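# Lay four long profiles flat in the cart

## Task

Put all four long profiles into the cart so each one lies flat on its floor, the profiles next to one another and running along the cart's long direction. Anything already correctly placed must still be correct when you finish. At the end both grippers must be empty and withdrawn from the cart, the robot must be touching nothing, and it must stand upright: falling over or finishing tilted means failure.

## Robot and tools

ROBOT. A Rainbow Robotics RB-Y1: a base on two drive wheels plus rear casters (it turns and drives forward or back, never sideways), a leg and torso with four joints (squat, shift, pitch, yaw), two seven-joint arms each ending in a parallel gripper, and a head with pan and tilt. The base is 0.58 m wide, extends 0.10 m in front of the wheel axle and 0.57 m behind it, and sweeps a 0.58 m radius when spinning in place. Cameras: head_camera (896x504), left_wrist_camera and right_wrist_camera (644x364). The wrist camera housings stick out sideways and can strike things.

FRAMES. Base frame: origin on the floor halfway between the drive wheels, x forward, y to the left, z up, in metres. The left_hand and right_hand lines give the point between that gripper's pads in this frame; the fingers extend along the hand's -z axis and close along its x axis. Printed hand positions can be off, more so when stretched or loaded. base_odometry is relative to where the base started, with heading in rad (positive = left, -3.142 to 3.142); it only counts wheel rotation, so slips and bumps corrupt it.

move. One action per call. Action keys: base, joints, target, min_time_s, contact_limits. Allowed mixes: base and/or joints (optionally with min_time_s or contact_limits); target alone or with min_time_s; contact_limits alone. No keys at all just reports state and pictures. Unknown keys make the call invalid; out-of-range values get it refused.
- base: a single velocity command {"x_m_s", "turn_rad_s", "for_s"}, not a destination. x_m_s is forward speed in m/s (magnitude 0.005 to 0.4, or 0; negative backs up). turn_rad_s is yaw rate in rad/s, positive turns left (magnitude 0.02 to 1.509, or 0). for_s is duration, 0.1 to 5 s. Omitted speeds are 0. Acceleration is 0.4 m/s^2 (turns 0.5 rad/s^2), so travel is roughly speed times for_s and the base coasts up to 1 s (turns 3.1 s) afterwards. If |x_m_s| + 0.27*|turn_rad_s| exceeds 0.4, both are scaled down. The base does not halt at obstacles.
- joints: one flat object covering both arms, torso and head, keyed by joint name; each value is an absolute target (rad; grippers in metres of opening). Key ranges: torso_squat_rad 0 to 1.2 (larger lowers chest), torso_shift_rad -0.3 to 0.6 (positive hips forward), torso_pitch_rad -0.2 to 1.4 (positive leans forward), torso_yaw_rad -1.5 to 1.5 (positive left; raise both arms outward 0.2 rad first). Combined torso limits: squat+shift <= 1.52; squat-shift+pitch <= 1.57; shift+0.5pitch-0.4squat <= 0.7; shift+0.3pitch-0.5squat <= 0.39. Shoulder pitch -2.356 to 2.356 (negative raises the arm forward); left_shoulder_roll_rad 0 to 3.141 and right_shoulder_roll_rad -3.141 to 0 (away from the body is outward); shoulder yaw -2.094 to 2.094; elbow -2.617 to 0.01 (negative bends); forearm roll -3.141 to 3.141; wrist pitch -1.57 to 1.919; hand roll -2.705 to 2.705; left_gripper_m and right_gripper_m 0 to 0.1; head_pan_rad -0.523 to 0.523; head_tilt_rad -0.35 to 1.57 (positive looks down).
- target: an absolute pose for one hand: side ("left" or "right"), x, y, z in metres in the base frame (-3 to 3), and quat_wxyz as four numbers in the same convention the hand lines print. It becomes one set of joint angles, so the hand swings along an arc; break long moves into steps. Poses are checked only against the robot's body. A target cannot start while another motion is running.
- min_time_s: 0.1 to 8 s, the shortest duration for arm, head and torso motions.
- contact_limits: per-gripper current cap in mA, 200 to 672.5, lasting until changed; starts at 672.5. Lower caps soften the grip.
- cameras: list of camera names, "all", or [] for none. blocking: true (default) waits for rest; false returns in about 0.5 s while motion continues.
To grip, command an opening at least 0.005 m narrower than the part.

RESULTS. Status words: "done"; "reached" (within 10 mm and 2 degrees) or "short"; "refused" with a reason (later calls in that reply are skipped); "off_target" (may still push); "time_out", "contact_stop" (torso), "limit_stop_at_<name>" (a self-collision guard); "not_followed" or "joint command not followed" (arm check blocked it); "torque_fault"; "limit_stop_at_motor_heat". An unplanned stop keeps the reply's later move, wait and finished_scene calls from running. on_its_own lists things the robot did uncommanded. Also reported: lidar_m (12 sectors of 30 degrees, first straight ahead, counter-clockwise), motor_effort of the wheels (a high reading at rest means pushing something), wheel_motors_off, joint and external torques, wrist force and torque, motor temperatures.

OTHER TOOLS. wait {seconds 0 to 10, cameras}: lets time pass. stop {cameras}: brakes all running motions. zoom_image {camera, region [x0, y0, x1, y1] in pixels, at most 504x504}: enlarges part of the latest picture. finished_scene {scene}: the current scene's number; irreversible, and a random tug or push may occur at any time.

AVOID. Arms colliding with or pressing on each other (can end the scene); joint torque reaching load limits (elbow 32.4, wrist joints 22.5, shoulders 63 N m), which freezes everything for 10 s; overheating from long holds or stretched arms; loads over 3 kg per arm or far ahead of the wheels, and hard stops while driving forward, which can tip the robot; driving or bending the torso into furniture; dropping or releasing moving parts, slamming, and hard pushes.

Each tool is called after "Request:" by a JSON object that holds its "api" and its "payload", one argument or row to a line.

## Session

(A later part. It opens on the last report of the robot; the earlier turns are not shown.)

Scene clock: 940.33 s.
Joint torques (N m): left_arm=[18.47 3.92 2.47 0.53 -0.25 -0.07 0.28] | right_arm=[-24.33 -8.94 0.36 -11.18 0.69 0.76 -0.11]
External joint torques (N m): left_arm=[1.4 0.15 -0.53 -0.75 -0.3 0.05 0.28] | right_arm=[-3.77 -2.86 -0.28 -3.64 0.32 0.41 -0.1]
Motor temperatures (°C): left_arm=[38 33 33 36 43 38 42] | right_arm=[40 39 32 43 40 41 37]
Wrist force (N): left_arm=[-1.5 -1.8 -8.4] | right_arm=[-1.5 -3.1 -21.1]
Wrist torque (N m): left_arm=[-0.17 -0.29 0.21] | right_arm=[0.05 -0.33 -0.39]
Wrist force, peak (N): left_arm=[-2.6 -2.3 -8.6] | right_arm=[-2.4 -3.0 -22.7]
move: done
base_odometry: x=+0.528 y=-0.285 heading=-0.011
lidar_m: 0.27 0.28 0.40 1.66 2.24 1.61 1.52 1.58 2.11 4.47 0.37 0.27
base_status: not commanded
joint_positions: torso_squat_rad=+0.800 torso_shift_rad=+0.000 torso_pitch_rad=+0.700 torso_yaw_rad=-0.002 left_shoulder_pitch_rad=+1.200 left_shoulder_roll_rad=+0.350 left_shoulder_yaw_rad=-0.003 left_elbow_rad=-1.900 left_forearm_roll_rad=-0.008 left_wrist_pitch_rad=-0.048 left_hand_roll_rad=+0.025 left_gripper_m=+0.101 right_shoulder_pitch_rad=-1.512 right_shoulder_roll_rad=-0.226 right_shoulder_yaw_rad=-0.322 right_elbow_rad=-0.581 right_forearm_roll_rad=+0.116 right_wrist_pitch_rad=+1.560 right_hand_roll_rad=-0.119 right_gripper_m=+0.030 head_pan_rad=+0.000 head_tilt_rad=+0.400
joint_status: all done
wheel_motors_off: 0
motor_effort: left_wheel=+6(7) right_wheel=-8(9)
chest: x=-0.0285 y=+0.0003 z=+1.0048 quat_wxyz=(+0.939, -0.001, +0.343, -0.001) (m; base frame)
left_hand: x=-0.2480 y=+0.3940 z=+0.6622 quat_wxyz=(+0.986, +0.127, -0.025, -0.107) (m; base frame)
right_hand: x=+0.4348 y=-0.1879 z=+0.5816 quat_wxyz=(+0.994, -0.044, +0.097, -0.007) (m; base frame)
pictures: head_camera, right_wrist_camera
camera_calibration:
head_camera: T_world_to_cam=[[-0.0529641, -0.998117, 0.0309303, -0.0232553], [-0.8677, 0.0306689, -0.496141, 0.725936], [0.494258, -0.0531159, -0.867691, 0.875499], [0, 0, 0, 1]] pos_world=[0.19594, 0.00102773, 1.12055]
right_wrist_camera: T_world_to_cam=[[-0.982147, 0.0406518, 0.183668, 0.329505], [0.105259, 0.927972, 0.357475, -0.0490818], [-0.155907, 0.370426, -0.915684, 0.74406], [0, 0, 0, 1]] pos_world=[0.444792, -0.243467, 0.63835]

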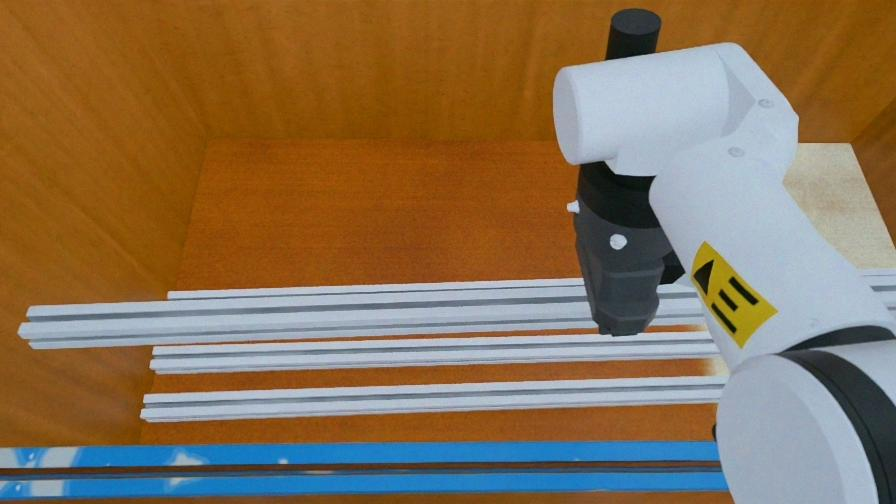

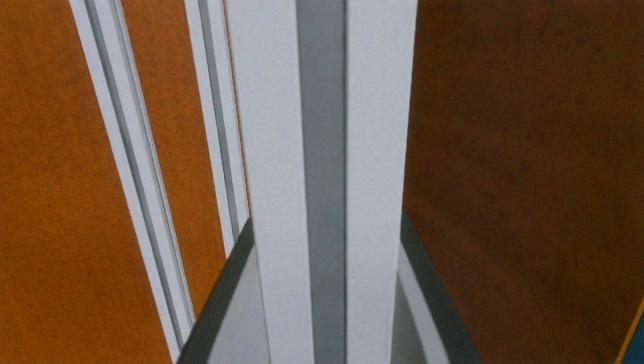

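Request:
{"api": "move", "payload": {
  "target": {"side":"right","x":0.41,"y":-0.187,"z":0.60,"quat_wxyz":[0.999,-0.044,0,-0.012]},
  "min_time_s": 1,
  "cameras": []
}}

Request:
{"api": "move", "payload": {
  "joints": {"torso_shift_rad":0.1,"torso_pitch_rad":0.82},
  "cameras": ["head_camera"]
}}

Request:
{"api": "move", "payload": {
  "target": {"side":"right","x":0.39,"y":-0.187,"z":0.47,"quat_wxyz":[0.999,-0.044,0,-0.012]},
  "min_time_s": 1.5,
  "cameras": ["head_camera","right_wrist_camera"]
}}

Scene clock: 948.03 s.
Joint torques (N m): left_arm=[17.51 3.82 2.08 0.68 -0.07 0.15 0.25] | right_arm=[-19.58 -3.96 1.65 -12.53 1.08 -0.13 0.07]
External joint torques (N m): left_arm=[0.44 0.05 -0.92 -0.6 -0.12 0.27 0.25] | right_arm=[-3.48 -0.55 0.79 -4.09 0.65 -0.1 0.08]
Motor temperatures (°C): left_arm=[38 33 33 36 43 38 42] | right_arm=[40 39 32 43 40 41 37]
Wrist force (N): left_arm=[-1.4 -1.8 -8.3] | right_arm=[-4.8 -2.7 -21.7]
Wrist torque (N m): left_arm=[-0.19 -0.29 0.21] | right_arm=[0.45 -0.48 -0.38]
Wrist force, peak (N): left_arm=[-1.6 -2.2 -8.7] | right_arm=[-6.1 -5.1 -22.8]
move: done
base_odometry: x=+0.528 y=-0.285 heading=-0.011
lidar_m: 0.26 0.28 0.41 1.68 2.23 1.62 1.52 1.57 2.12 4.48 0.38 0.28
base_status: not commanded
joint_positions: torso_squat_rad=+0.800 torso_shift_rad=+0.000 torso_pitch_rad=+0.700 torso_yaw_rad=-0.002 left_shoulder_pitch_rad=+1.200 left_shoulder_roll_rad=+0.350 left_shoulder_yaw_rad=-0.003 left_elbow_rad=-1.900 left_forearm_roll_rad=-0.008 left_wrist_pitch_rad=-0.048 left_hand_roll_rad=+0.025 left_gripper_m=+0.101 right_shoulder_pitch_rad=-1.137 right_shoulder_roll_rad=-0.093 right_shoulder_yaw_rad=-0.253 right_elbow_rad=-1.330 right_forearm_roll_rad=+0.155 right_wrist_pitch_rad=+1.727 right_hand_roll_rad=-0.097 right_gripper_m=+0.030 head_pan_rad=+0.000 head_tilt_rad=+0.400
joint_status: all done
wheel_motors_off: 0
motor_effort: left_wheel=+6(7) right_wheel=-8(9)
chest: x=-0.0285 y=+0.0003 z=+1.0048 quat_wxyz=(+0.939, -0.001, +0.343, -0.001) (m; base frame)
left_hand: x=-0.2480 y=+0.3940 z=+0.6622 quat_wxyz=(+0.986, +0.127, -0.025, -0.107) (m; base frame)
right_hand: x=+0.4093 y=-0.1871 z=+0.5997 quat_wxyz=(+0.999, -0.044, +0.001, -0.012) (m; base frame)
right_hand_status: reached (checked arc, planned for 1.1 s): 1 mm and 0.2 deg off.
pictures: none
No camera images: "cameras" was empty.

Scene clock: 949.50 s.
Joint torques (N m): left_arm=[18.19 3.03 1.95 2.19 -0.1 0.12 0.19] | right_arm=[-17.26 -3.6 1.69 -11.88 0.9 0.29 -0.21]
External joint torques (N m): left_arm=[0.49 -0.31 -0.73 -0.25 -0.14 0.03 0.18] | right_arm=[-3.27 -0.99 0.82 -3.74 0.51 0.09 -0.21]
Motor temperatures (°C): left_arm=[38 33 33 36 43 38 42] | right_arm=[40 39 32 43 40 41 37]
Wrist force (N): left_arm=[-0.8 -1.7 -8.1] | right_arm=[-3.3 -3.0 -21.7]
Wrist torque (N m): left_arm=[-0.17 -0.25 0.19] | right_arm=[0.20 -0.50 -0.31]
Wrist force, peak (N): left_arm=[-1.0 -1.5 -8.8] | right_arm=[-3.2 -3.0 -22.4]
move: done
base_odometry: x=+0.528 y=-0.285 heading=-0.011
lidar_m: 0.26 0.28 0.41 1.67 2.23 1.61 1.51 1.56 2.12 4.49 0.37 0.28
base_status: not commanded
joint_positions: torso_squat_rad=+0.800 torso_shift_rad=+0.100 torso_pitch_rad=+0.820 torso_yaw_rad=-0.002 left_shoulder_pitch_rad=+1.200 left_shoulder_roll_rad=+0.350 left_shoulder_yaw_rad=-0.003 left_elbow_rad=-1.900 left_forearm_roll_rad=-0.008 left_wrist_pitch_rad=-0.048 left_hand_roll_rad=+0.025 left_gripper_m=+0.101 right_shoulder_pitch_rad=-1.137 right_shoulder_roll_rad=-0.093 right_shoulder_yaw_rad=-0.253 right_elbow_rad=-1.330 right_forearm_roll_rad=+0.155 right_wrist_pitch_rad=+1.727 right_hand_roll_rad=-0.097 right_gripper_m=+0.030 head_pan_rad=+0.000 head_tilt_rad=+0.400
joint_status: all done
wheel_motors_off: 0
motor_effort: left_wheel=+7(8) right_wheel=-8(9)
chest: x=+0.0471 y=+0.0003 z=+0.9768 quat_wxyz=(+0.917, -0.001, +0.399, -0.001) (m; base frame)
left_hand: x=-0.2119 y=+0.3940 z=+0.6629 quat_wxyz=(+0.985, +0.120, +0.034, -0.115) (m; base frame)
right_hand: x=+0.4333 y=-0.1871 z=+0.5223 quat_wxyz=(+0.997, -0.045, +0.061, -0.010) (m; base frame)
pictures: head_camera
camera_calibration:
head_camera: T_world_to_cam=[[-0.0489091, -0.998118, 0.0369948, -0.0245271], [-0.920825, 0.0307123, -0.388765, 0.675216], [0.386897, -0.0530799, -0.920594, 0.870584], [0, 0, 0, 1]] pos_world=[0.283729, 0.000992149, 1.06486]

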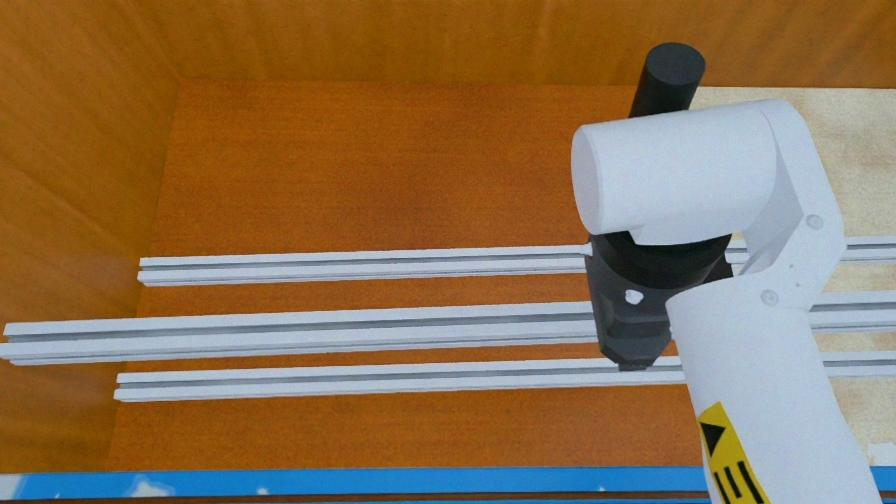

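Scene clock: 951.33 s.
Joint torques (N m): left_arm=[18.27 3.39 2.49 1.88 -0.1 0.22 0.13] | right_arm=[-11.26 0.77 2.02 -12.43 1.01 0.08 -0.69]
External joint torques (N m): left_arm=[0.58 0.04 -0.19 -0.56 -0.14 0.13 0.13] | right_arm=[-1.42 1.46 1.09 -4.28 0.6 0.11 -0.68]
Motor temperatures (°C): left_arm=[38 33 33 36 43 38 42] | right_arm=[40 39 32 43 40 41 37]
Wrist force (N): left_arm=[-0.8 -1.0 -8.4] | right_arm=[-5.2 -3.2 -21.5]
Wrist torque (N m): left_arm=[-0.24 -0.26 0.22] | right_arm=[0.08 -0.49 -0.41]
Wrist force, peak (N): left_arm=[-1.2 -1.5 -8.7] | right_arm=[-4.9 -3.3 -22.1]
move: done
base_odometry: x=+0.528 y=-0.285 heading=-0.011
lidar_m: 0.26 0.28 0.40 1.67 2.24 1.62 1.52 1.58 2.12 4.47 0.38 0.28
base_status: not commanded
joint_positions: torso_squat_rad=+0.800 torso_shift_rad=+0.100 torso_pitch_rad=+0.820 torso_yaw_rad=-0.002 left_shoulder_pitch_rad=+1.200 left_shoulder_roll_rad=+0.350 left_shoulder_yaw_rad=-0.003 left_elbow_rad=-1.900 left_forearm_roll_rad=-0.008 left_wrist_pitch_rad=-0.048 left_hand_roll_rad=+0.025 left_gripper_m=+0.101 right_shoulder_pitch_rad=-0.891 right_shoulder_roll_rad=-0.023 right_shoulder_yaw_rad=-0.197 right_elbow_rad=-1.442 right_forearm_roll_rad=+0.183 right_wrist_pitch_rad=+1.473 right_hand_roll_rad=-0.118 right_gripper_m=+0.030 head_pan_rad=+0.000 head_tilt_rad=+0.400
joint_status: all done
wheel_motors_off: 0
motor_effort: left_wheel=+7(7) right_wheel=-6(9)
chest: x=+0.0471 y=+0.0003 z=+0.9768 quat_wxyz=(+0.917, -0.001, +0.399, -0.001) (m; base frame)
left_hand: x=-0.2119 y=+0.3940 z=+0.6629 quat_wxyz=(+0.985, +0.120, +0.034, -0.115) (m; base frame)
right_hand: x=+0.3895 y=-0.1873 z=+0.4697 quat_wxyz=(+0.999, -0.044, +0.001, -0.012) (m; base frame)
right_hand_status: reached (checked arc, planned for 1.5 s): 1 mm and 0.1 deg off.
pictures: head_camera, right_wrist_camera
camera_calibration:
head_camera: T_world_to_cam=[[-0.048909, -0.998118, 0.0369949, -0.0245271], [-0.920825, 0.0307121, -0.388765, 0.675216], [0.386897, -0.0530799, -0.920594, 0.870584], [0, 0, 0, 1]] pos_world=[0.283729, 0.000992257, 1.06486]
right_wrist_camera: T_world_to_cam=[[-0.999107, 0.0414688, -0.00811691, 0.402432], [0.0355397, 0.928571, 0.36945, 0.0167437], [0.0228578, 0.368831, -0.929215, 0.570739], [0, 0, 0, 1]] pos_world=[0.388432, -0.242742, 0.527419]

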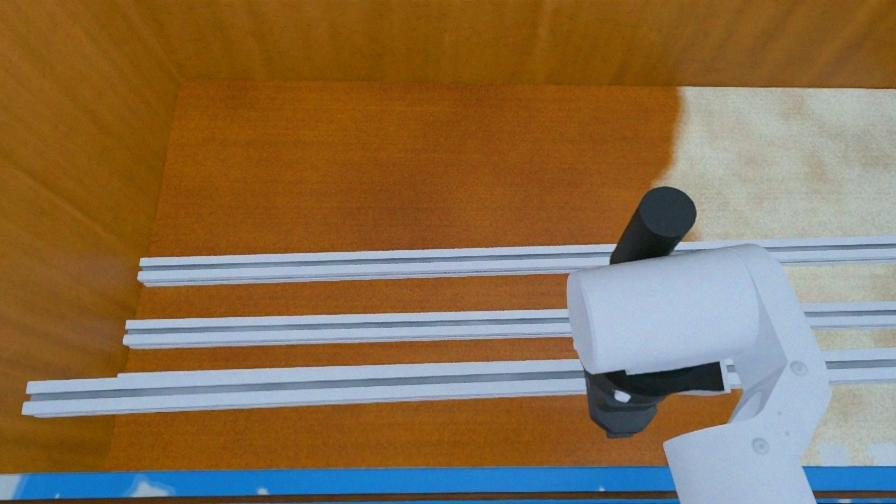

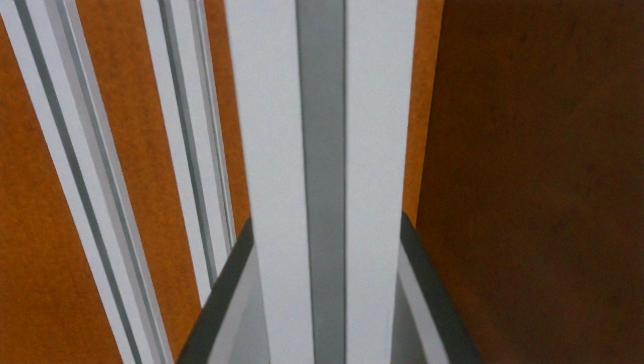

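Request:
{"api": "move", "payload": {
  "target": {"side":"right","x":0.36,"y":-0.187,"z":0.47,"quat_wxyz":[0.999,-0.044,0,-0.012]},
  "min_time_s": 1,
  "cameras": []
}}

Request:
{"api": "move", "payload": {
  "joints": {"torso_shift_rad":0.15,"torso_pitch_rad":0.9},
  "cameras": ["head_camera","right_wrist_camera"]
}}

Scene clock: 957.67 s.
Joint torques (N m): left_arm=[18.52 3.19 2.25 2.27 -0.06 0.09 0.22] | right_arm=[-1.97 3.07 1.8 -7.5 0.61 3.31 -0.23]
External joint torques (N m): left_arm=[0.83 -0.15 -0.43 -0.17 -0.1 0 0.21] | right_arm=[6.04 3.06 0.87 0.68 0.21 3.35 -0.22]
Motor temperatures (°C): left_arm=[38 33 33 36 43 38 42] | right_arm=[39 39 32 43 40 41 37]
Wrist force (N): left_arm=[-0.8 -1.5 -8.2] | right_arm=[10.5 -0.8 -20.7]
Wrist torque (N m): left_arm=[-0.20 -0.27 0.21] | right_arm=[-0.08 0.05 -0.72]
Wrist force, peak (N): left_arm=[-1.2 -1.5 -8.7] | right_arm=[21.9 -8.3 -31.5]
move: done
base_odometry: x=+0.528 y=-0.285 heading=-0.011
lidar_m: 0.26 0.28 0.39 1.67 2.23 1.61 1.52 1.57 2.11 4.48 0.37 0.27
base_status: not commanded
joint_positions: torso_squat_rad=+0.800 torso_shift_rad=+0.100 torso_pitch_rad=+0.820 torso_yaw_rad=-0.002 left_shoulder_pitch_rad=+1.200 left_shoulder_roll_rad=+0.350 left_shoulder_yaw_rad=-0.003 left_elbow_rad=-1.900 left_forearm_roll_rad=-0.008 left_wrist_pitch_rad=-0.048 left_hand_roll_rad=+0.025 left_gripper_m=+0.101 right_shoulder_pitch_rad=-0.780 right_shoulder_roll_rad=-0.001 right_shoulder_yaw_rad=-0.155 right_elbow_rad=-1.561 right_forearm_roll_rad=+0.187 right_wrist_pitch_rad=+1.481 right_hand_roll_rad=-0.120 right_gripper_m=+0.030 head_pan_rad=+0.000 head_tilt_rad=+0.400
joint_status: all done
wheel_motors_off: 0
motor_effort: left_wheel=+6(7) right_wheel=-9(10)
chest: x=+0.0471 y=+0.0003 z=+0.9768 quat_wxyz=(+0.917, -0.001, +0.399, -0.001) (m; base frame)
left_hand: x=-0.2119 y=+0.3940 z=+0.6629 quat_wxyz=(+0.985, +0.120, +0.034, -0.115) (m; base frame)
right_hand: x=+0.3612 y=-0.1870 z=+0.4705 quat_wxyz=(+0.999, -0.044, -0.001, -0.012) (m; base frame)
right_hand_status: reached (checked arc, planned for 1.0 s): 1 mm and 0.1 deg off.
pictures: none
No camera images: "cameras" was empty.

Scene clock: 958.77 s.
Joint torques (N m): left_arm=[19.17 2.7 1.79 2.72 -0.22 0.39 0.22] | right_arm=[-1.81 3.09 1.88 -7.1 0.43 3.12 -0.05]
External joint torques (N m): left_arm=[1.2 -0.33 -0.65 -0.47 -0.25 0.15 0.21] | right_arm=[4.53 2.66 0.95 0.73 0.04 2.98 -0.05]
Motor temperatures (°C): left_arm=[38 33 33 36 43 38 42] | right_arm=[39 39 32 43 40 41 37]
Wrist force (N): left_arm=[-0.1 -1.1 -8.4] | right_arm=[9.1 -3.7 -17.6]
Wrist torque (N m): left_arm=[-0.24 -0.20 0.20] | right_arm=[0.10 0.24 -0.51]
Wrist force, peak (N): left_arm=[-1.3 -1.6 -8.5] | right_arm=[11.0 -3.6 -24.7]
move: done
base_odometry: x=+0.528 y=-0.285 heading=-0.011
lidar_m: 0.26 0.28 0.40 1.67 2.23 1.60 1.52 1.56 2.11 4.47 0.37 0.27
base_status: not commanded
joint_positions: torso_squat_rad=+0.800 torso_shift_rad=+0.150 torso_pitch_rad=+0.900 torso_yaw_rad=-0.002 left_shoulder_pitch_rad=+1.200 left_shoulder_roll_rad=+0.350 left_shoulder_yaw_rad=-0.003 left_elbow_rad=-1.900 left_forearm_roll_rad=-0.008 left_wrist_pitch_rad=-0.048 left_hand_roll_rad=+0.025 left_gripper_m=+0.101 right_shoulder_pitch_rad=-0.779 right_shoulder_roll_rad=-0.001 right_shoulder_yaw_rad=-0.155 right_elbow_rad=-1.561 right_forearm_roll_rad=+0.187 right_wrist_pitch_rad=+1.482 right_hand_roll_rad=-0.120 right_gripper_m=+0.030 head_pan_rad=+0.000 head_tilt_rad=+0.400
joint_status: all done
wheel_motors_off: 0
motor_effort: left_wheel=+3(6) right_wheel=-8(12)
chest: x=+0.0874 y=+0.0003 z=+0.9550 quat_wxyz=(+0.900, -0.001, +0.435, -0.001) (m; base frame)
left_hand: x=-0.1958 y=+0.3940 z=+0.6628 quat_wxyz=(+0.983, +0.116, +0.074, -0.119) (m; base frame)
right_hand: x=+0.3599 y=-0.1871 z=+0.4253 quat_wxyz=(+0.998, -0.044, +0.039, -0.010) (m; base frame)
pictures: head_camera, right_wrist_camera
camera_calibration:
head_camera: T_world_to_cam=[[-0.0457857, -0.99812, 0.0407522, -0.0256133], [-0.948853, 0.0306963, -0.314222, 0.635101], [0.312381, -0.0530547, -0.948474, 0.868133], [0, 0, 0, 1]] pos_world=[0.330257, 0.000998114, 1.02401]
right_wrist_camera: T_world_to_cam=[[-0.996819, 0.0411037, 0.06828, 0.339131], [0.063348, 0.928509, 0.365866, 0.0255215], [-0.0483601, 0.369028, -0.928159, 0.555254], [0, 0, 0, 1]] pos_world=[0.363288, -0.242541, 0.482871]

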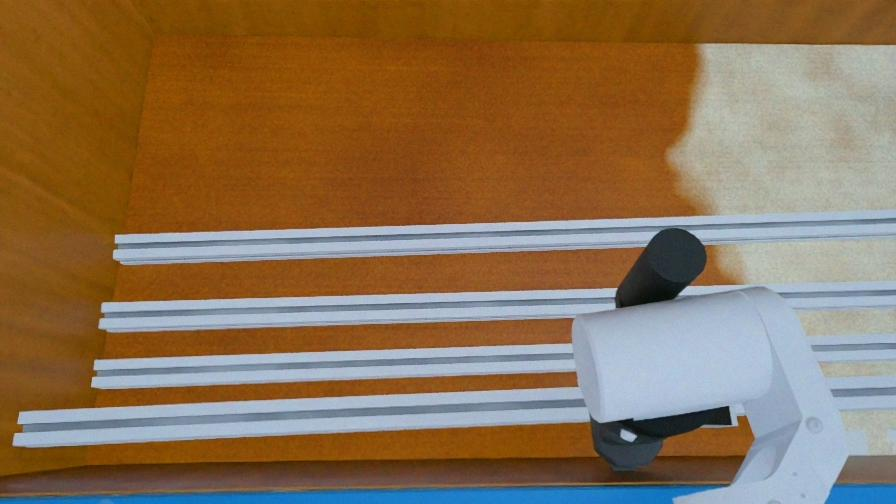

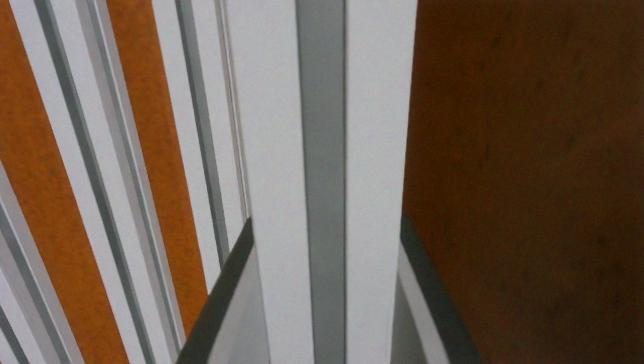

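Request:
{"api": "move", "payload": {
  "target": {"side":"right","x":0.36,"y":-0.187,"z":0.43,"quat_wxyz":[0.991,-0.045,0.125,-0.0064]},
  "min_time_s": 1,
  "cameras": ["head_camera","right_wrist_camera"]
}}

Scene clock: 973.73 s.
Joint torques (N m): left_arm=[18.7 2.5 2.24 2.71 0 0.39 0.17] | right_arm=[-10.81 -1.43 0.8 -10.38 0.68 1.13 0]
External joint torques (N m): left_arm=[0.74 -0.53 -0.2 -0.49 -0.04 0.16 0.16] | right_arm=[-2.35 -1.04 -0.04 -2.89 0.31 0.68 0.01]
Motor temperatures (°C): left_arm=[38 33 33 36 43 38 42] | right_arm=[38 39 32 42 39 41 37]
Wrist force (N): left_arm=[-0.6 -0.7 -7.9] | right_arm=[-1.2 -3.4 -21.2]
Wrist torque (N m): left_arm=[-0.30 -0.26 0.22] | right_arm=[-0.04 -0.44 -0.36]
Wrist force, peak (N): left_arm=[-0.2 -1.5 -8.7] | right_arm=[15.6 0.0 -26.3]
move: done
base_odometry: x=+0.528 y=-0.285 heading=-0.011
lidar_m: 0.26 0.28 0.40 1.66 2.23 1.61 1.52 1.58 2.12 4.48 0.36 0.27
base_status: not commanded
joint_positions: torso_squat_rad=+0.800 torso_shift_rad=+0.150 torso_pitch_rad=+0.900 torso_yaw_rad=-0.002 left_shoulder_pitch_rad=+1.200 left_shoulder_roll_rad=+0.350 left_shoulder_yaw_rad=-0.003 left_elbow_rad=-1.900 left_forearm_roll_rad=-0.008 left_wrist_pitch_rad=-0.048 left_hand_roll_rad=+0.025 left_gripper_m=+0.101 right_shoulder_pitch_rad=-0.924 right_shoulder_roll_rad=-0.037 right_shoulder_yaw_rad=-0.200 right_elbow_rad=-1.412 right_forearm_roll_rad=+0.159 right_wrist_pitch_rad=+1.645 right_hand_roll_rad=-0.108 right_gripper_m=+0.030 head_pan_rad=+0.000 head_tilt_rad=+0.400
joint_status: all done
wheel_motors_off: 0
motor_effort: left_wheel=+3(4) right_wheel=-7(12)
chest: x=+0.0874 y=+0.0003 z=+0.9550 quat_wxyz=(+0.900, -0.001, +0.435, -0.001) (m; base frame)
left_hand: x=-0.1958 y=+0.3940 z=+0.6628 quat_wxyz=(+0.983, +0.116, +0.074, -0.119) (m; base frame)
right_hand: x=+0.3594 y=-0.1868 z=+0.4300 quat_wxyz=(+0.991, -0.045, +0.125, -0.006) (m; base frame)
right_hand_status: reached (checked arc, planned for 1.0 s): 1 mm and 0.0 deg off.
pictures: head_camera, right_wrist_camera
camera_calibration:
head_camera: T_world_to_cam=[[-0.0457559, -0.998122, 0.040729, -0.025591], [-0.948899, 0.030683, -0.314084, 0.634989], [0.312244, -0.0530189, -0.948521, 0.868148], [0, 0, 0, 1]] pos_world=[0.330296, 0.00100189, 1.02394]
right_wrist_camera: T_world_to_cam=[[-0.970203, 0.0412352, 0.238758, 0.255389], [0.125655, 0.928169, 0.350305, 0.00782794], [-0.207163, 0.369868, -0.905694, 0.607126], [0, 0, 0, 1]] pos_world=[0.37257, -0.242353, 0.486152]

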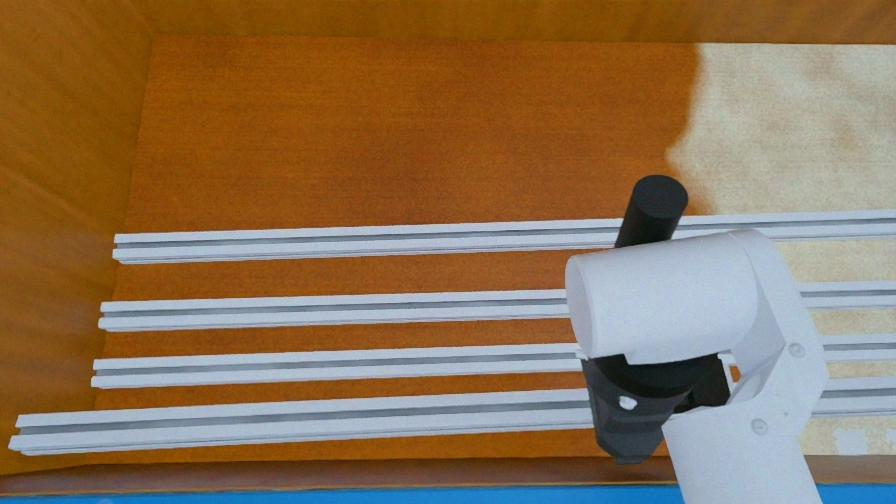

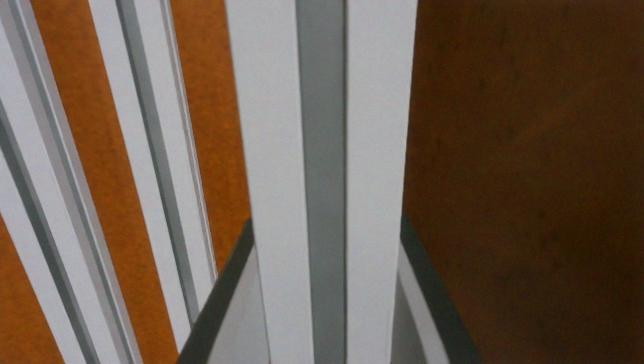

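Request:
{"api": "move", "payload": {
  "target": {"side":"right","x":0.352,"y":-0.187,"z":0.36,"quat_wxyz":[0.991,-0.045,0.125,-0.0064]},
  "min_time_s": 1.5,
  "cameras": ["head_camera","right_wrist_camera"]
}}

Scene clock: 979.60 s.
Joint torques (N m): left_arm=[18.68 3.15 2.11 2.46 -0.03 0.49 0.32] | right_arm=[-9.88 -1.91 -0.14 -8.29 0.6 1.19 -0.5]
External joint torques (N m): left_arm=[0.71 0.12 -0.33 -0.74 -0.07 0.25 0.31] | right_arm=[-0.79 -1 -0.71 -2.08 0.29 0.73 -0.49]
Motor temperatures (°C): left_arm=[38 33 33 36 43 38 42] | right_arm=[38 39 32 42 39 41 37]
Wrist force (N): left_arm=[-0.4 -0.8 -8.4] | right_arm=[-1.2 -2.8 -20.9]
Wrist torque (N m): left_arm=[-0.29 -0.24 0.21] | right_arm=[0.18 -0.45 -0.35]
Wrist force, peak (N): left_arm=[-0.4 -0.9 -8.8] | right_arm=[37.9 -7.5 9.3]
move: done
base_odometry: x=+0.528 y=-0.285 heading=-0.011
lidar_m: 0.25 0.26 0.37 1.66 2.24 1.61 1.52 1.58 2.12 4.48 0.37 0.27
base_status: not commanded
joint_positions: torso_squat_rad=+0.800 torso_shift_rad=+0.150 torso_pitch_rad=+0.900 torso_yaw_rad=-0.002 left_shoulder_pitch_rad=+1.200 left_shoulder_roll_rad=+0.350 left_shoulder_yaw_rad=-0.003 left_elbow_rad=-1.900 left_forearm_roll_rad=-0.008 left_wrist_pitch_rad=-0.048 left_hand_roll_rad=+0.025 left_gripper_m=+0.101 right_shoulder_pitch_rad=-1.030 right_shoulder_roll_rad=-0.080 right_shoulder_yaw_rad=-0.216 right_elbow_rad=-0.980 right_forearm_roll_rad=+0.138 right_wrist_pitch_rad=+1.327 right_hand_roll_rad=-0.161 right_gripper_m=+0.030 head_pan_rad=+0.000 head_tilt_rad=+0.400
joint_status: all done
wheel_motors_off: 0
motor_effort: left_wheel=+2(4) right_wheel=-13(16)
chest: x=+0.0874 y=+0.0003 z=+0.9550 quat_wxyz=(+0.900, -0.001, +0.435, -0.001) (m; base frame)
left_hand: x=-0.1958 y=+0.3940 z=+0.6628 quat_wxyz=(+0.983, +0.116, +0.074, -0.119) (m; base frame)
right_hand: x=+0.3517 y=-0.1868 z=+0.3600 quat_wxyz=(+0.991, -0.045, +0.125, -0.006) (m; base frame)
right_hand_status: reached (checked arc, planned for 1.5 s): 0 mm and 0.0 deg off.
pictures: head_camera, right_wrist_camera
camera_calibration:
head_camera: T_world_to_cam=[[-0.045698, -0.998123, 0.0407817, -0.0256223], [-0.948888, 0.0306092, -0.314125, 0.635015], [0.312286, -0.0530522, -0.948505, 0.868139], [0, 0, 0, 1]] pos_world=[0.330279, 0.00104516, 1.02395]
right_wrist_camera: T_world_to_cam=[[-0.970091, 0.0409074, 0.239271, 0.264396], [0.125499, 0.928261, 0.350115, 0.0334129], [-0.207784, 0.369672, -0.905632, 0.542189], [0, 0, 0, 1]] pos_world=[0.364953, -0.242264, 0.416063]

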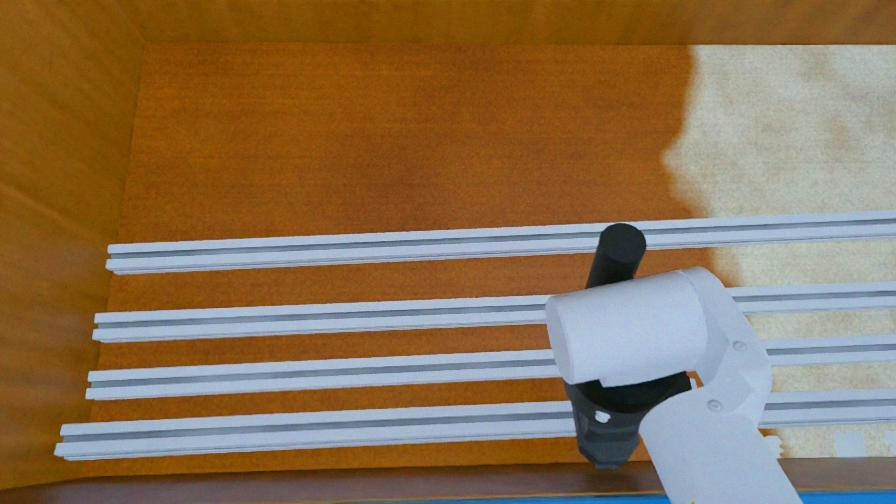

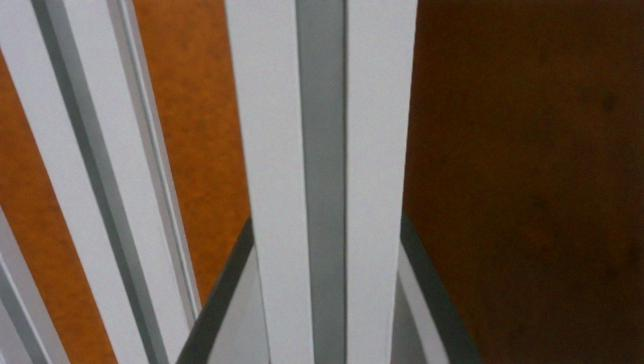

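Request:
{"api": "move", "payload": {
  "target": {"side":"right","x":0.355,"y":-0.187,"z":0.33,"quat_wxyz":[0.991,-0.045,0.125,-0.0064]},
  "min_time_s": 1,
  "cameras": []
}}

Request:
{"api": "move", "payload": {
  "target": {"side":"right","x":0.355,"y":-0.187,"z":0.311,"quat_wxyz":[0.991,-0.045,0.125,-0.0064]},
  "min_time_s": 1,
  "cameras": ["head_camera","right_wrist_camera"]
}}

Scene clock: 990.87 s.
Joint torques (N m): left_arm=[18.55 3.21 1.31 2.62 0.04 0.32 0.26] | right_arm=[-11.03 -2.24 -0.22 -6.9 0.53 1.29 -0.36]
External joint torques (N m): left_arm=[0.58 0.18 -1.13 -0.57 0 0.08 0.25] | right_arm=[-0.7 -0.63 -0.62 -1.86 0.28 0.83 -0.34]
Motor temperatures (°C): left_arm=[38 33 33 36 43 38 42] | right_arm=[38 39 32 42 39 41 37]
Wrist force (N): left_arm=[-0.6 -1.1 -8.3] | right_arm=[-1.6 -2.8 -21.3]
Wrist torque (N m): left_arm=[-0.24 -0.28 0.22] | right_arm=[-0.22 -0.48 -0.30]
Wrist force, peak (N): left_arm=[-0.5 -1.8 -8.7] | right_arm=[24.3 -6.5 -1.1]
move: done
base_odometry: x=+0.528 y=-0.285 heading=-0.011
lidar_m: 0.25 0.26 0.38 1.67 2.23 1.61 1.52 1.57 2.11 4.46 0.36 0.25
base_status: not commanded
joint_positions: torso_squat_rad=+0.800 torso_shift_rad=+0.150 torso_pitch_rad=+0.900 torso_yaw_rad=-0.002 left_shoulder_pitch_rad=+1.200 left_shoulder_roll_rad=+0.350 left_shoulder_yaw_rad=-0.003 left_elbow_rad=-1.900 left_forearm_roll_rad=-0.008 left_wrist_pitch_rad=-0.048 left_hand_roll_rad=+0.025 left_gripper_m=+0.101 right_shoulder_pitch_rad=-1.167 right_shoulder_roll_rad=-0.124 right_shoulder_yaw_rad=-0.230 right_elbow_rad=-0.636 right_forearm_roll_rad=+0.126 right_wrist_pitch_rad=+1.120 right_hand_roll_rad=-0.195 right_gripper_m=+0.030 head_pan_rad=+0.000 head_tilt_rad=+0.400
joint_status: all done
wheel_motors_off: 0
motor_effort: left_wheel=+3(3) right_wheel=-10(14)
chest: x=+0.0874 y=+0.0003 z=+0.9550 quat_wxyz=(+0.900, -0.001, +0.435, -0.001) (m; base frame)
left_hand: x=-0.1958 y=+0.3940 z=+0.6628 quat_wxyz=(+0.983, +0.116, +0.074, -0.119) (m; base frame)
right_hand: x=+0.3546 y=-0.1870 z=+0.3304 quat_wxyz=(+0.991, -0.044, +0.123, -0.006) (m; base frame)
right_hand_status: reached (checked arc, planned for 1.0 s): 1 mm and 0.2 deg off.
pictures: none
No camera images: "cameras" was empty.

Scene clock: 992.20 s.
Joint torques (N m): left_arm=[18.49 2.68 2.23 2.91 0.25 0.41 0.17] | right_arm=[-12.28 -2.87 -0.5 -4.88 0.49 1.14 -0.65]
External joint torques (N m): left_arm=[0.52 -0.36 -0.21 -0.28 0.21 0.18 0.16] | right_arm=[-0.97 -0.63 -0.79 -1.33 0.32 0.76 -0.64]
Motor temperatures (°C): left_arm=[38 33 33 36 43 38 42] | right_arm=[38 39 32 42 39 41 37]
Wrist force (N): left_arm=[-0.1 -1.1 -8.5] | right_arm=[-2.2 -3.0 -21.5]
Wrist torque (N m): left_arm=[-0.25 -0.21 0.22] | right_arm=[0.09 -0.49 -0.26]
Wrist force, peak (N): left_arm=[-0.5 -1.2 -8.6] | right_arm=[30.1 -8.9 3.0]
move: short
base_odometry: x=+0.528 y=-0.285 heading=-0.011
lidar_m: 0.25 0.27 0.38 1.67 2.23 1.61 1.52 1.57 2.12 4.47 0.35 0.27
base_status: not commanded
joint_positions: torso_squat_rad=+0.800 torso_shift_rad=+0.150 torso_pitch_rad=+0.900 torso_yaw_rad=-0.002 left_shoulder_pitch_rad=+1.200 left_shoulder_roll_rad=+0.350 left_shoulder_yaw_rad=-0.003 left_elbow_rad=-1.900 left_forearm_roll_rad=-0.008 left_wrist_pitch_rad=-0.048 left_hand_roll_rad=+0.025 left_gripper_m=+0.101 right_shoulder_pitch_rad=-1.313 right_shoulder_roll_rad=-0.167 right_shoulder_yaw_rad=-0.237 right_elbow_rad=-0.267 right_forearm_roll_rad=+0.120 right_wrist_pitch_rad=+0.868 right_hand_roll_rad=-0.229 right_gripper_m=+0.030 head_pan_rad=+0.000 head_tilt_rad=+0.400
joint_status: all done
wheel_motors_off: 0
motor_effort: left_wheel=+3(4) right_wheel=-8(15)
chest: x=+0.0874 y=+0.0003 z=+0.9550 quat_wxyz=(+0.900, -0.001, +0.435, -0.001) (m; base frame)
left_hand: x=-0.1958 y=+0.3940 z=+0.6628 quat_wxyz=(+0.983, +0.116, +0.074, -0.119) (m; base frame)
right_hand: x=+0.3544 y=-0.1870 z=+0.3117 quat_wxyz=(+0.993, -0.040, +0.107, -0.006) (m; base frame)
right_hand_status: short (checked arc, as near as the solve gets, planned for 1.0 s): 1 mm and 2.2 deg off. The place is met; only the turn is off.
pictures: head_camera, right_wrist_camera
camera_calibration:
head_camera: T_world_to_cam=[[-0.0457452, -0.99812, 0.0407913, -0.0256373], [-0.948877, 0.0306495, -0.314154, 0.635024], [0.312313, -0.0530769, -0.948495, 0.868135], [0, 0, 0, 1]] pos_world=[0.330257, 0.00102572, 1.02396]
right_wrist_camera: T_world_to_cam=[[-0.978259, 0.0379992, 0.203874, 0.291979], [0.111535, 0.92519, 0.362745, 0.0506043], [-0.174838, 0.377598, -0.909314, 0.490065], [0, 0, 0, 1]] pos_world=[0.365669, -0.242961, 0.36774]

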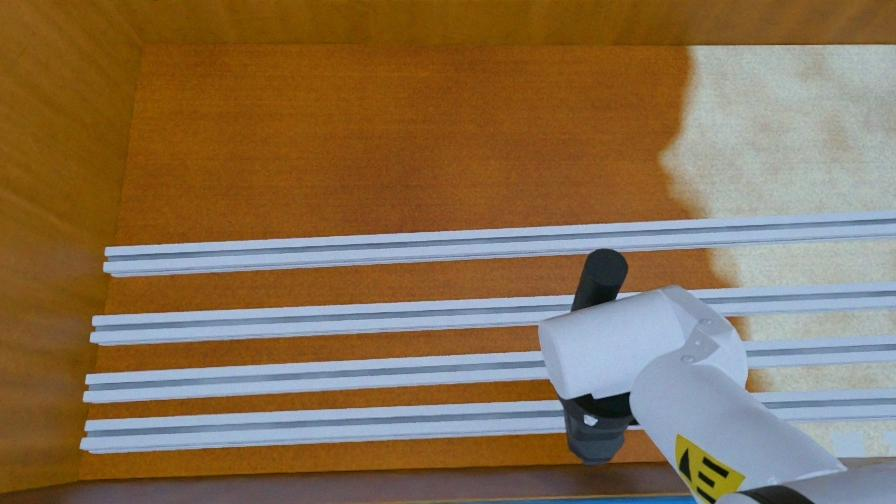

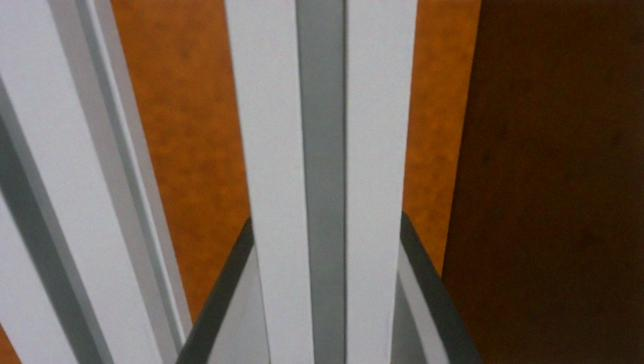

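Request:
{"api": "move", "payload": {
  "joints": {"torso_squat_rad":0.82},
  "cameras": ["head_camera","right_wrist_camera"]
}}

Scene clock: 997.20 s.
Joint torques (N m): left_arm=[19.53 2.73 2.01 2.59 -0.1 0.29 0.28] | right_arm=[-6.61 -3.63 0.03 -4.61 1.21 -6.48 -0.54]
External joint torques (N m): left_arm=[1.56 -0.31 -0.43 -0.58 -0.13 0.06 0.27] | right_arm=[4.84 -1.36 -0.26 -0.99 1.02 -6.82 -0.53]
Motor temperatures (°C): left_arm=[38 33 33 36 43 38 42] | right_arm=[38 39 32 42 39 41 37]
Wrist force (N): left_arm=[-0.2 -1.2 -8.5] | right_arm=[-34.9 -8.8 55.3]
Wrist torque (N m): left_arm=[-0.24 -0.22 0.22] | right_arm=[1.23 -1.14 -0.14]
Wrist force, peak (N): left_arm=[-0.7 -1.7 -8.8] | right_arm=[-38.7 -9.7 68.4]
move: done
base_odometry: x=+0.528 y=-0.285 heading=-0.011
lidar_m: 0.25 0.27 0.37 1.67 2.23 1.61 1.52 1.56 2.10 4.48 0.36 0.26
base_status: not commanded
joint_positions: torso_squat_rad=+0.820 torso_shift_rad=+0.149 torso_pitch_rad=+0.898 torso_yaw_rad=-0.002 left_shoulder_pitch_rad=+1.200 left_shoulder_roll_rad=+0.350 left_shoulder_yaw_rad=-0.003 left_elbow_rad=-1.900 left_forearm_roll_rad=-0.008 left_wrist_pitch_rad=-0.048 left_hand_roll_rad=+0.025 left_gripper_m=+0.101 right_shoulder_pitch_rad=-1.314 right_shoulder_roll_rad=-0.167 right_shoulder_yaw_rad=-0.237 right_elbow_rad=-0.267 right_forearm_roll_rad=+0.119 right_wrist_pitch_rad=+0.870 right_hand_roll_rad=-0.229 right_gripper_m=+0.029 head_pan_rad=+0.000 head_tilt_rad=+0.400
joint_status: all done
wheel_motors_off: 0
motor_effort: left_wheel=+10(13) right_wheel=+0(11)
chest: x=+0.0851 y=+0.0004 z=+0.9455 quat_wxyz=(+0.901, -0.001, +0.434, -0.001) (m; base frame)
left_hand: x=-0.1975 y=+0.3940 z=+0.6525 quat_wxyz=(+0.983, +0.116, +0.073, -0.119) (m; base frame)
right_hand: x=+0.3538 y=-0.1869 z=+0.3031 quat_wxyz=(+0.993, -0.041, +0.106, -0.006) (m; base frame)
pictures: head_camera, right_wrist_camera
camera_calibration:
head_camera: T_world_to_cam=[[-0.0459847, -0.998093, 0.0411702, -0.025575], [-0.948269, 0.0306552, -0.315984, 0.631543], [0.31412, -0.0535709, -0.947871, 0.859034], [0, 0, 0, 1]] pos_world=[0.327857, 0.0011329, 1.01486]
right_wrist_camera: T_world_to_cam=[[-0.978532, 0.0382031, 0.202525, 0.293679], [0.111162, 0.925311, 0.362551, 0.0539752], [-0.173548, 0.37728, -0.909693, 0.481731], [0, 0, 0, 1]] pos_world=[0.364978, -0.242911, 0.359181]

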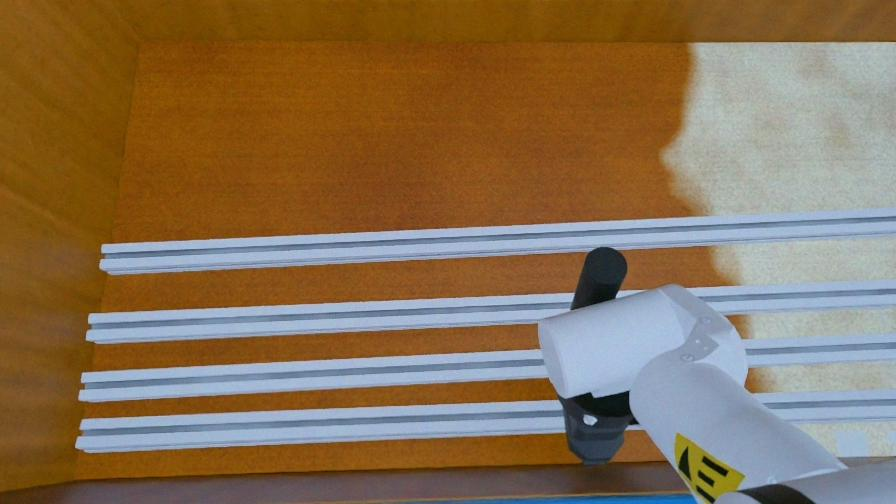

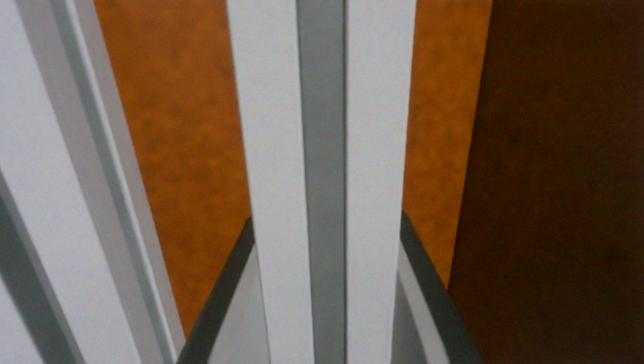

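Request:
{"api": "move", "payload": {
  "joints": {"torso_squat_rad":0.812},
  "cameras": []
}}

Request:
{"api": "move", "payload": {
  "joints": {"right_gripper_m":0.045},
  "cameras": ["head_camera","right_wrist_camera"]
}}

Scene clock: 1000.90 s.
Joint torques (N m): left_arm=[18.9 2.85 1.79 3.06 -0.06 0.48 0.45] | right_arm=[-12.3 -3.74 0.18 -5.19 0.93 0.66 -0.66]
External joint torques (N m): left_arm=[0.93 -0.18 -0.65 -0.13 -0.1 0.24 0.44] | right_arm=[-0.94 -1.5 -0.1 -1.59 0.74 0.28 -0.64]
Motor temperatures (°C): left_arm=[38 33 33 36 43 38 42] | right_arm=[37 39 32 42 39 41 37]
Wrist force (N): left_arm=[-0.8 -1.2 -8.5] | right_arm=[-2.1 -3.3 -20.7]
Wrist torque (N m): left_arm=[-0.24 -0.29 0.21] | right_arm=[0.29 -0.51 -0.30]
Wrist force, peak (N): left_arm=[-0.1 -1.1 -8.8] | right_arm=[-35.2 -8.8 58.2]
move: done
base_odometry: x=+0.528 y=-0.285 heading=-0.011
lidar_m: 0.25 0.26 0.38 1.67 2.23 1.61 1.51 1.57 2.12 4.48 0.36 0.26
base_status: not commanded
joint_positions: torso_squat_rad=+0.812 torso_shift_rad=+0.150 torso_pitch_rad=+0.900 torso_yaw_rad=-0.002 left_shoulder_pitch_rad=+1.200 left_shoulder_roll_rad=+0.350 left_shoulder_yaw_rad=-0.003 left_elbow_rad=-1.900 left_forearm_roll_rad=-0.008 left_wrist_pitch_rad=-0.048 left_hand_roll_rad=+0.025 left_gripper_m=+0.101 right_shoulder_pitch_rad=-1.313 right_shoulder_roll_rad=-0.167 right_shoulder_yaw_rad=-0.237 right_elbow_rad=-0.267 right_forearm_roll_rad=+0.119 right_wrist_pitch_rad=+0.868 right_hand_roll_rad=-0.229 right_gripper_m=+0.030 head_pan_rad=+0.000 head_tilt_rad=+0.400
joint_status: all done
wheel_motors_off: 0
motor_effort: left_wheel=+6(11) right_wheel=-5(6)
chest: x=+0.0864 y=+0.0003 z=+0.9490 quat_wxyz=(+0.900, -0.001, +0.435, -0.001) (m; base frame)
left_hand: x=-0.1967 y=+0.3940 z=+0.6567 quat_wxyz=(+0.983, +0.116, +0.074, -0.119) (m; base frame)
right_hand: x=+0.3535 y=-0.1870 z=+0.3058 quat_wxyz=(+0.993, -0.040, +0.107, -0.006) (m; base frame)
pictures: none
No camera images: "cameras" was empty.

Scene clock: 1001.53 s.
Joint torques (N m): left_arm=[19 3.26 1.96 2.9 0.04 0.42 0.28] | right_arm=[-11.91 -3.18 0.08 -6.47 0.74 -2.87 -0.51]
External joint torques (N m): left_arm=[1.04 0.23 -0.48 -0.29 0 0.19 0.27] | right_arm=[-0.54 -0.94 -0.2 -2.88 0.55 -3.28 -0.49]
Motor temperatures (°C): left_arm=[38 33 33 36 43 38 42] | right_arm=[37 39 32 42 39 41 37]
Wrist force (N): left_arm=[-0.1 -1.5 -8.4] | right_arm=[-17.4 -5.2 7.1]
Wrist torque (N m): left_arm=[-0.19 -0.23 0.21] | right_arm=[0.24 -0.61 -0.22]
Wrist force, peak (N): left_arm=[-0.1 -1.5 -8.4] | right_arm=[-20.2 -5.5 14.8]
move: done
base_odometry: x=+0.528 y=-0.285 heading=-0.011
lidar_m: 0.24 0.27 0.38 1.67 2.22 1.60 1.51 1.58 2.11 4.48 0.36 0.26
base_status: not commanded
joint_positions: torso_squat_rad=+0.812 torso_shift_rad=+0.150 torso_pitch_rad=+0.900 torso_yaw_rad=-0.002 left_shoulder_pitch_rad=+1.200 left_shoulder_roll_rad=+0.350 left_shoulder_yaw_rad=-0.003 left_elbow_rad=-1.900 left_forearm_roll_rad=-0.008 left_wrist_pitch_rad=-0.048 left_hand_roll_rad=+0.025 left_gripper_m=+0.101 right_shoulder_pitch_rad=-1.313 right_shoulder_roll_rad=-0.167 right_shoulder_yaw_rad=-0.237 right_elbow_rad=-0.267 right_forearm_roll_rad=+0.120 right_wrist_pitch_rad=+0.869 right_hand_roll_rad=-0.229 right_gripper_m=+0.045 head_pan_rad=+0.000 head_tilt_rad=+0.400
joint_status: all done
wheel_motors_off: 0
motor_effort: left_wheel=+7(7) right_wheel=-4(6)
chest: x=+0.0862 y=+0.0003 z=+0.9491 quat_wxyz=(+0.900, -0.001, +0.435, -0.001) (m; base frame)
left_hand: x=-0.1968 y=+0.3940 z=+0.6567 quat_wxyz=(+0.983, +0.116, +0.073, -0.119) (m; base frame)
right_hand: x=+0.3531 y=-0.1871 z=+0.3059 quat_wxyz=(+0.993, -0.041, +0.107, -0.006) (m; base frame)
pictures: head_camera, right_wrist_camera
camera_calibration:
head_camera: T_world_to_cam=[[-0.0458322, -0.998109, 0.0409514, -0.0255396], [-0.948748, 0.0306603, -0.314542, 0.632482], [0.312692, -0.0532687, -0.94836, 0.862733], [0, 0, 0, 1]] pos_world=[0.329126, 0.0010733, 1.01817]
right_wrist_camera: T_world_to_cam=[[-0.97803, 0.0383037, 0.204913, 0.291516], [0.112133, 0.925318, 0.362233, 0.0529658], [-0.175735, 0.377252, -0.909284, 0.484909], [0, 0, 0, 1]] pos_world=[0.364387, -0.243109, 0.361999]

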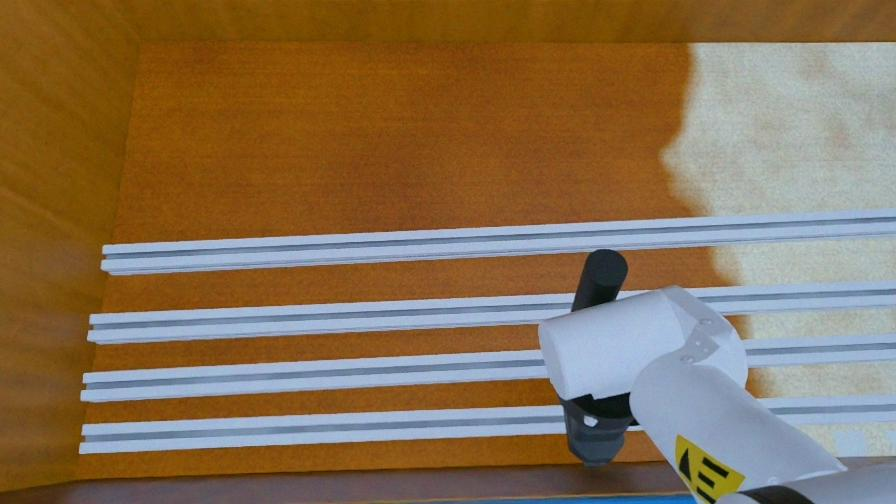

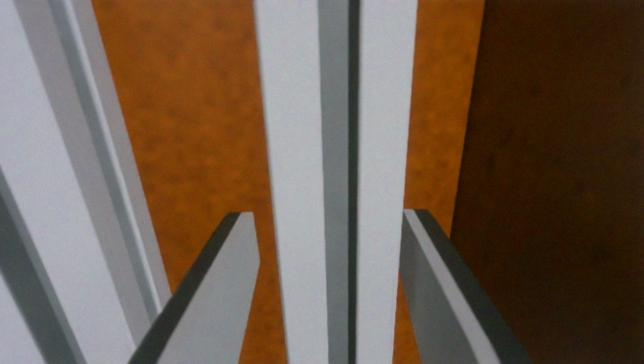

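Request:
{"api": "move", "payload": {
  "joints": {"right_gripper_m":0.06},
  "cameras": ["right_wrist_camera"]
}}

Request:
{"api": "move", "payload": {
  "joints": {"torso_squat_rad":0.65},
  "cameras": ["right_wrist_camera"]
}}

Scene clock: 1005.70 s.
Joint torques (N m): left_arm=[18.61 3.33 1.79 3.05 -0.21 0.39 0.18] | right_arm=[-13.58 -5.6 0.01 -9.52 1.15 -8.76 -0.58]
External joint torques (N m): left_arm=[0.64 0.3 -0.65 -0.13 -0.24 0.16 0.17] | right_arm=[-2.18 -3.36 -0.28 -5.93 0.95 -9.12 -0.57]
Motor temperatures (°C): left_arm=[38 33 33 36 43 38 42] | right_arm=[37 39 32 41 39 41 37]
Wrist force (N): left_arm=[-0.4 -1.2 -8.7] | right_arm=[-43.9 -9.0 49.4]
Wrist torque (N m): left_arm=[-0.26 -0.24 0.22] | right_arm=[0.40 -1.46 -0.18]
Wrist force, peak (N): left_arm=[-0.5 -1.3 -8.8] | right_arm=[-49.3 -9.8 66.2]
move: done
base_odometry: x=+0.528 y=-0.285 heading=-0.011
lidar_m: 0.25 0.26 0.38 1.67 2.23 1.61 1.52 1.57 2.11 4.48 0.36 0.26
base_status: not commanded
joint_positions: torso_squat_rad=+0.812 torso_shift_rad=+0.149 torso_pitch_rad=+0.898 torso_yaw_rad=-0.002 left_shoulder_pitch_rad=+1.200 left_shoulder_roll_rad=+0.350 left_shoulder_yaw_rad=-0.003 left_elbow_rad=-1.900 left_forearm_roll_rad=-0.008 left_wrist_pitch_rad=-0.048 left_hand_roll_rad=+0.025 left_gripper_m=+0.101 right_shoulder_pitch_rad=-1.313 right_shoulder_roll_rad=-0.166 right_shoulder_yaw_rad=-0.237 right_elbow_rad=-0.266 right_forearm_roll_rad=+0.119 right_wrist_pitch_rad=+0.871 right_hand_roll_rad=-0.229 right_gripper_m=+0.060 head_pan_rad=+0.000 head_tilt_rad=+0.400
joint_status: all done
wheel_motors_off: 0
motor_effort: left_wheel=+10(12) right_wheel=+2(5)
chest: x=+0.0857 y=+0.0004 z=+0.9494 quat_wxyz=(+0.901, -0.001, +0.434, -0.001) (m; base frame)
left_hand: x=-0.1969 y=+0.3940 z=+0.6565 quat_wxyz=(+0.983, +0.116, +0.073, -0.119) (m; base frame)
right_hand: x=+0.3525 y=-0.1870 z=+0.3066 quat_wxyz=(+0.993, -0.041, +0.108, -0.006) (m; base frame)
pictures: right_wrist_camera
camera_calibration:
right_wrist_camera: T_world_to_cam=[[-0.977768, 0.0383775, 0.206146, 0.290302], [0.11263, 0.925372, 0.361942, 0.0525981], [-0.176871, 0.377114, -0.909121, 0.485706], [0, 0, 0, 1]] pos_world=[0.363831, -0.24298, 0.362684]

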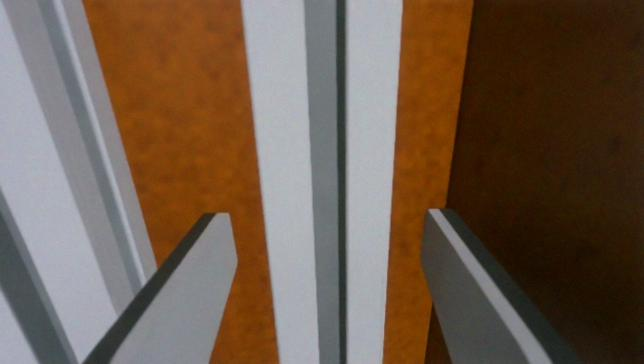

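Scene clock: 1007.03 s.
Joint torques (N m): left_arm=[18.39 2.81 2.21 2.9 -0.12 0.39 0.17] | right_arm=[-12.17 -3.75 0.49 -4.71 0.62 0.35 -0.46]
External joint torques (N m): left_arm=[0.43 -0.22 -0.22 -0.29 -0.16 0.16 0.16] | right_arm=[-0.8 -1.52 0.2 -1.11 0.43 -0.05 -0.45]
Motor temperatures (°C): left_arm=[38 33 33 36 43 38 42] | right_arm=[37 39 32 41 39 41 37]
Wrist force (N): left_arm=[-0.1 -0.9 -7.9] | right_arm=[-3.5 -4.0 -12.3]
Wrist torque (N m): left_arm=[-0.25 -0.19 0.19] | right_arm=[0.07 -0.44 -0.30]
Wrist force, peak (N): left_arm=[-0.2 -1.6 -8.8] | right_arm=[-44.3 -8.9 51.6]
move: done
base_odometry: x=+0.528 y=-0.285 heading=-0.011
lidar_m: 0.25 0.26 0.38 1.67 2.23 1.60 1.52 1.58 2.11 4.47 0.36 0.27
base_status: not commanded
joint_positions: torso_squat_rad=+0.650 torso_shift_rad=+0.150 torso_pitch_rad=+0.900 torso_yaw_rad=-0.002 left_shoulder_pitch_rad=+1.200 left_shoulder_roll_rad=+0.350 left_shoulder_yaw_rad=-0.003 left_elbow_rad=-1.900 left_forearm_roll_rad=-0.008 left_wrist_pitch_rad=-0.048 left_hand_roll_rad=+0.025 left_gripper_m=+0.101 right_shoulder_pitch_rad=-1.313 right_shoulder_roll_rad=-0.166 right_shoulder_yaw_rad=-0.237 right_elbow_rad=-0.267 right_forearm_roll_rad=+0.120 right_wrist_pitch_rad=+0.869 right_hand_roll_rad=-0.229 right_gripper_m=+0.060 head_pan_rad=+0.000 head_tilt_rad=+0.400
joint_status: all done
wheel_motors_off: 0
motor_effort: left_wheel=+5(12) right_wheel=-6(8)
chest: x=+0.0977 y=+0.0004 z=+1.0238 quat_wxyz=(+0.900, -0.001, +0.435, -0.001) (m; base frame)
left_hand: x=-0.1854 y=+0.3940 z=+0.7315 quat_wxyz=(+0.983, +0.116, +0.074, -0.119) (m; base frame)
right_hand: x=+0.3648 y=-0.1869 z=+0.3805 quat_wxyz=(+0.993, -0.040, +0.107, -0.006) (m; base frame)
pictures: right_wrist_camera
camera_calibration:
right_wrist_camera: T_world_to_cam=[[-0.978226, 0.0380931, 0.204016, 0.287994], [0.111672, 0.925189, 0.362704, 0.0243756], [-0.174936, 0.37759, -0.909298, 0.554476], [0, 0, 0, 1]] pos_world=[0.375999, -0.242887, 0.436588]

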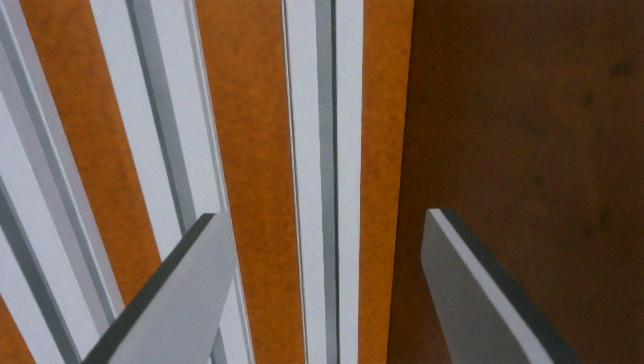

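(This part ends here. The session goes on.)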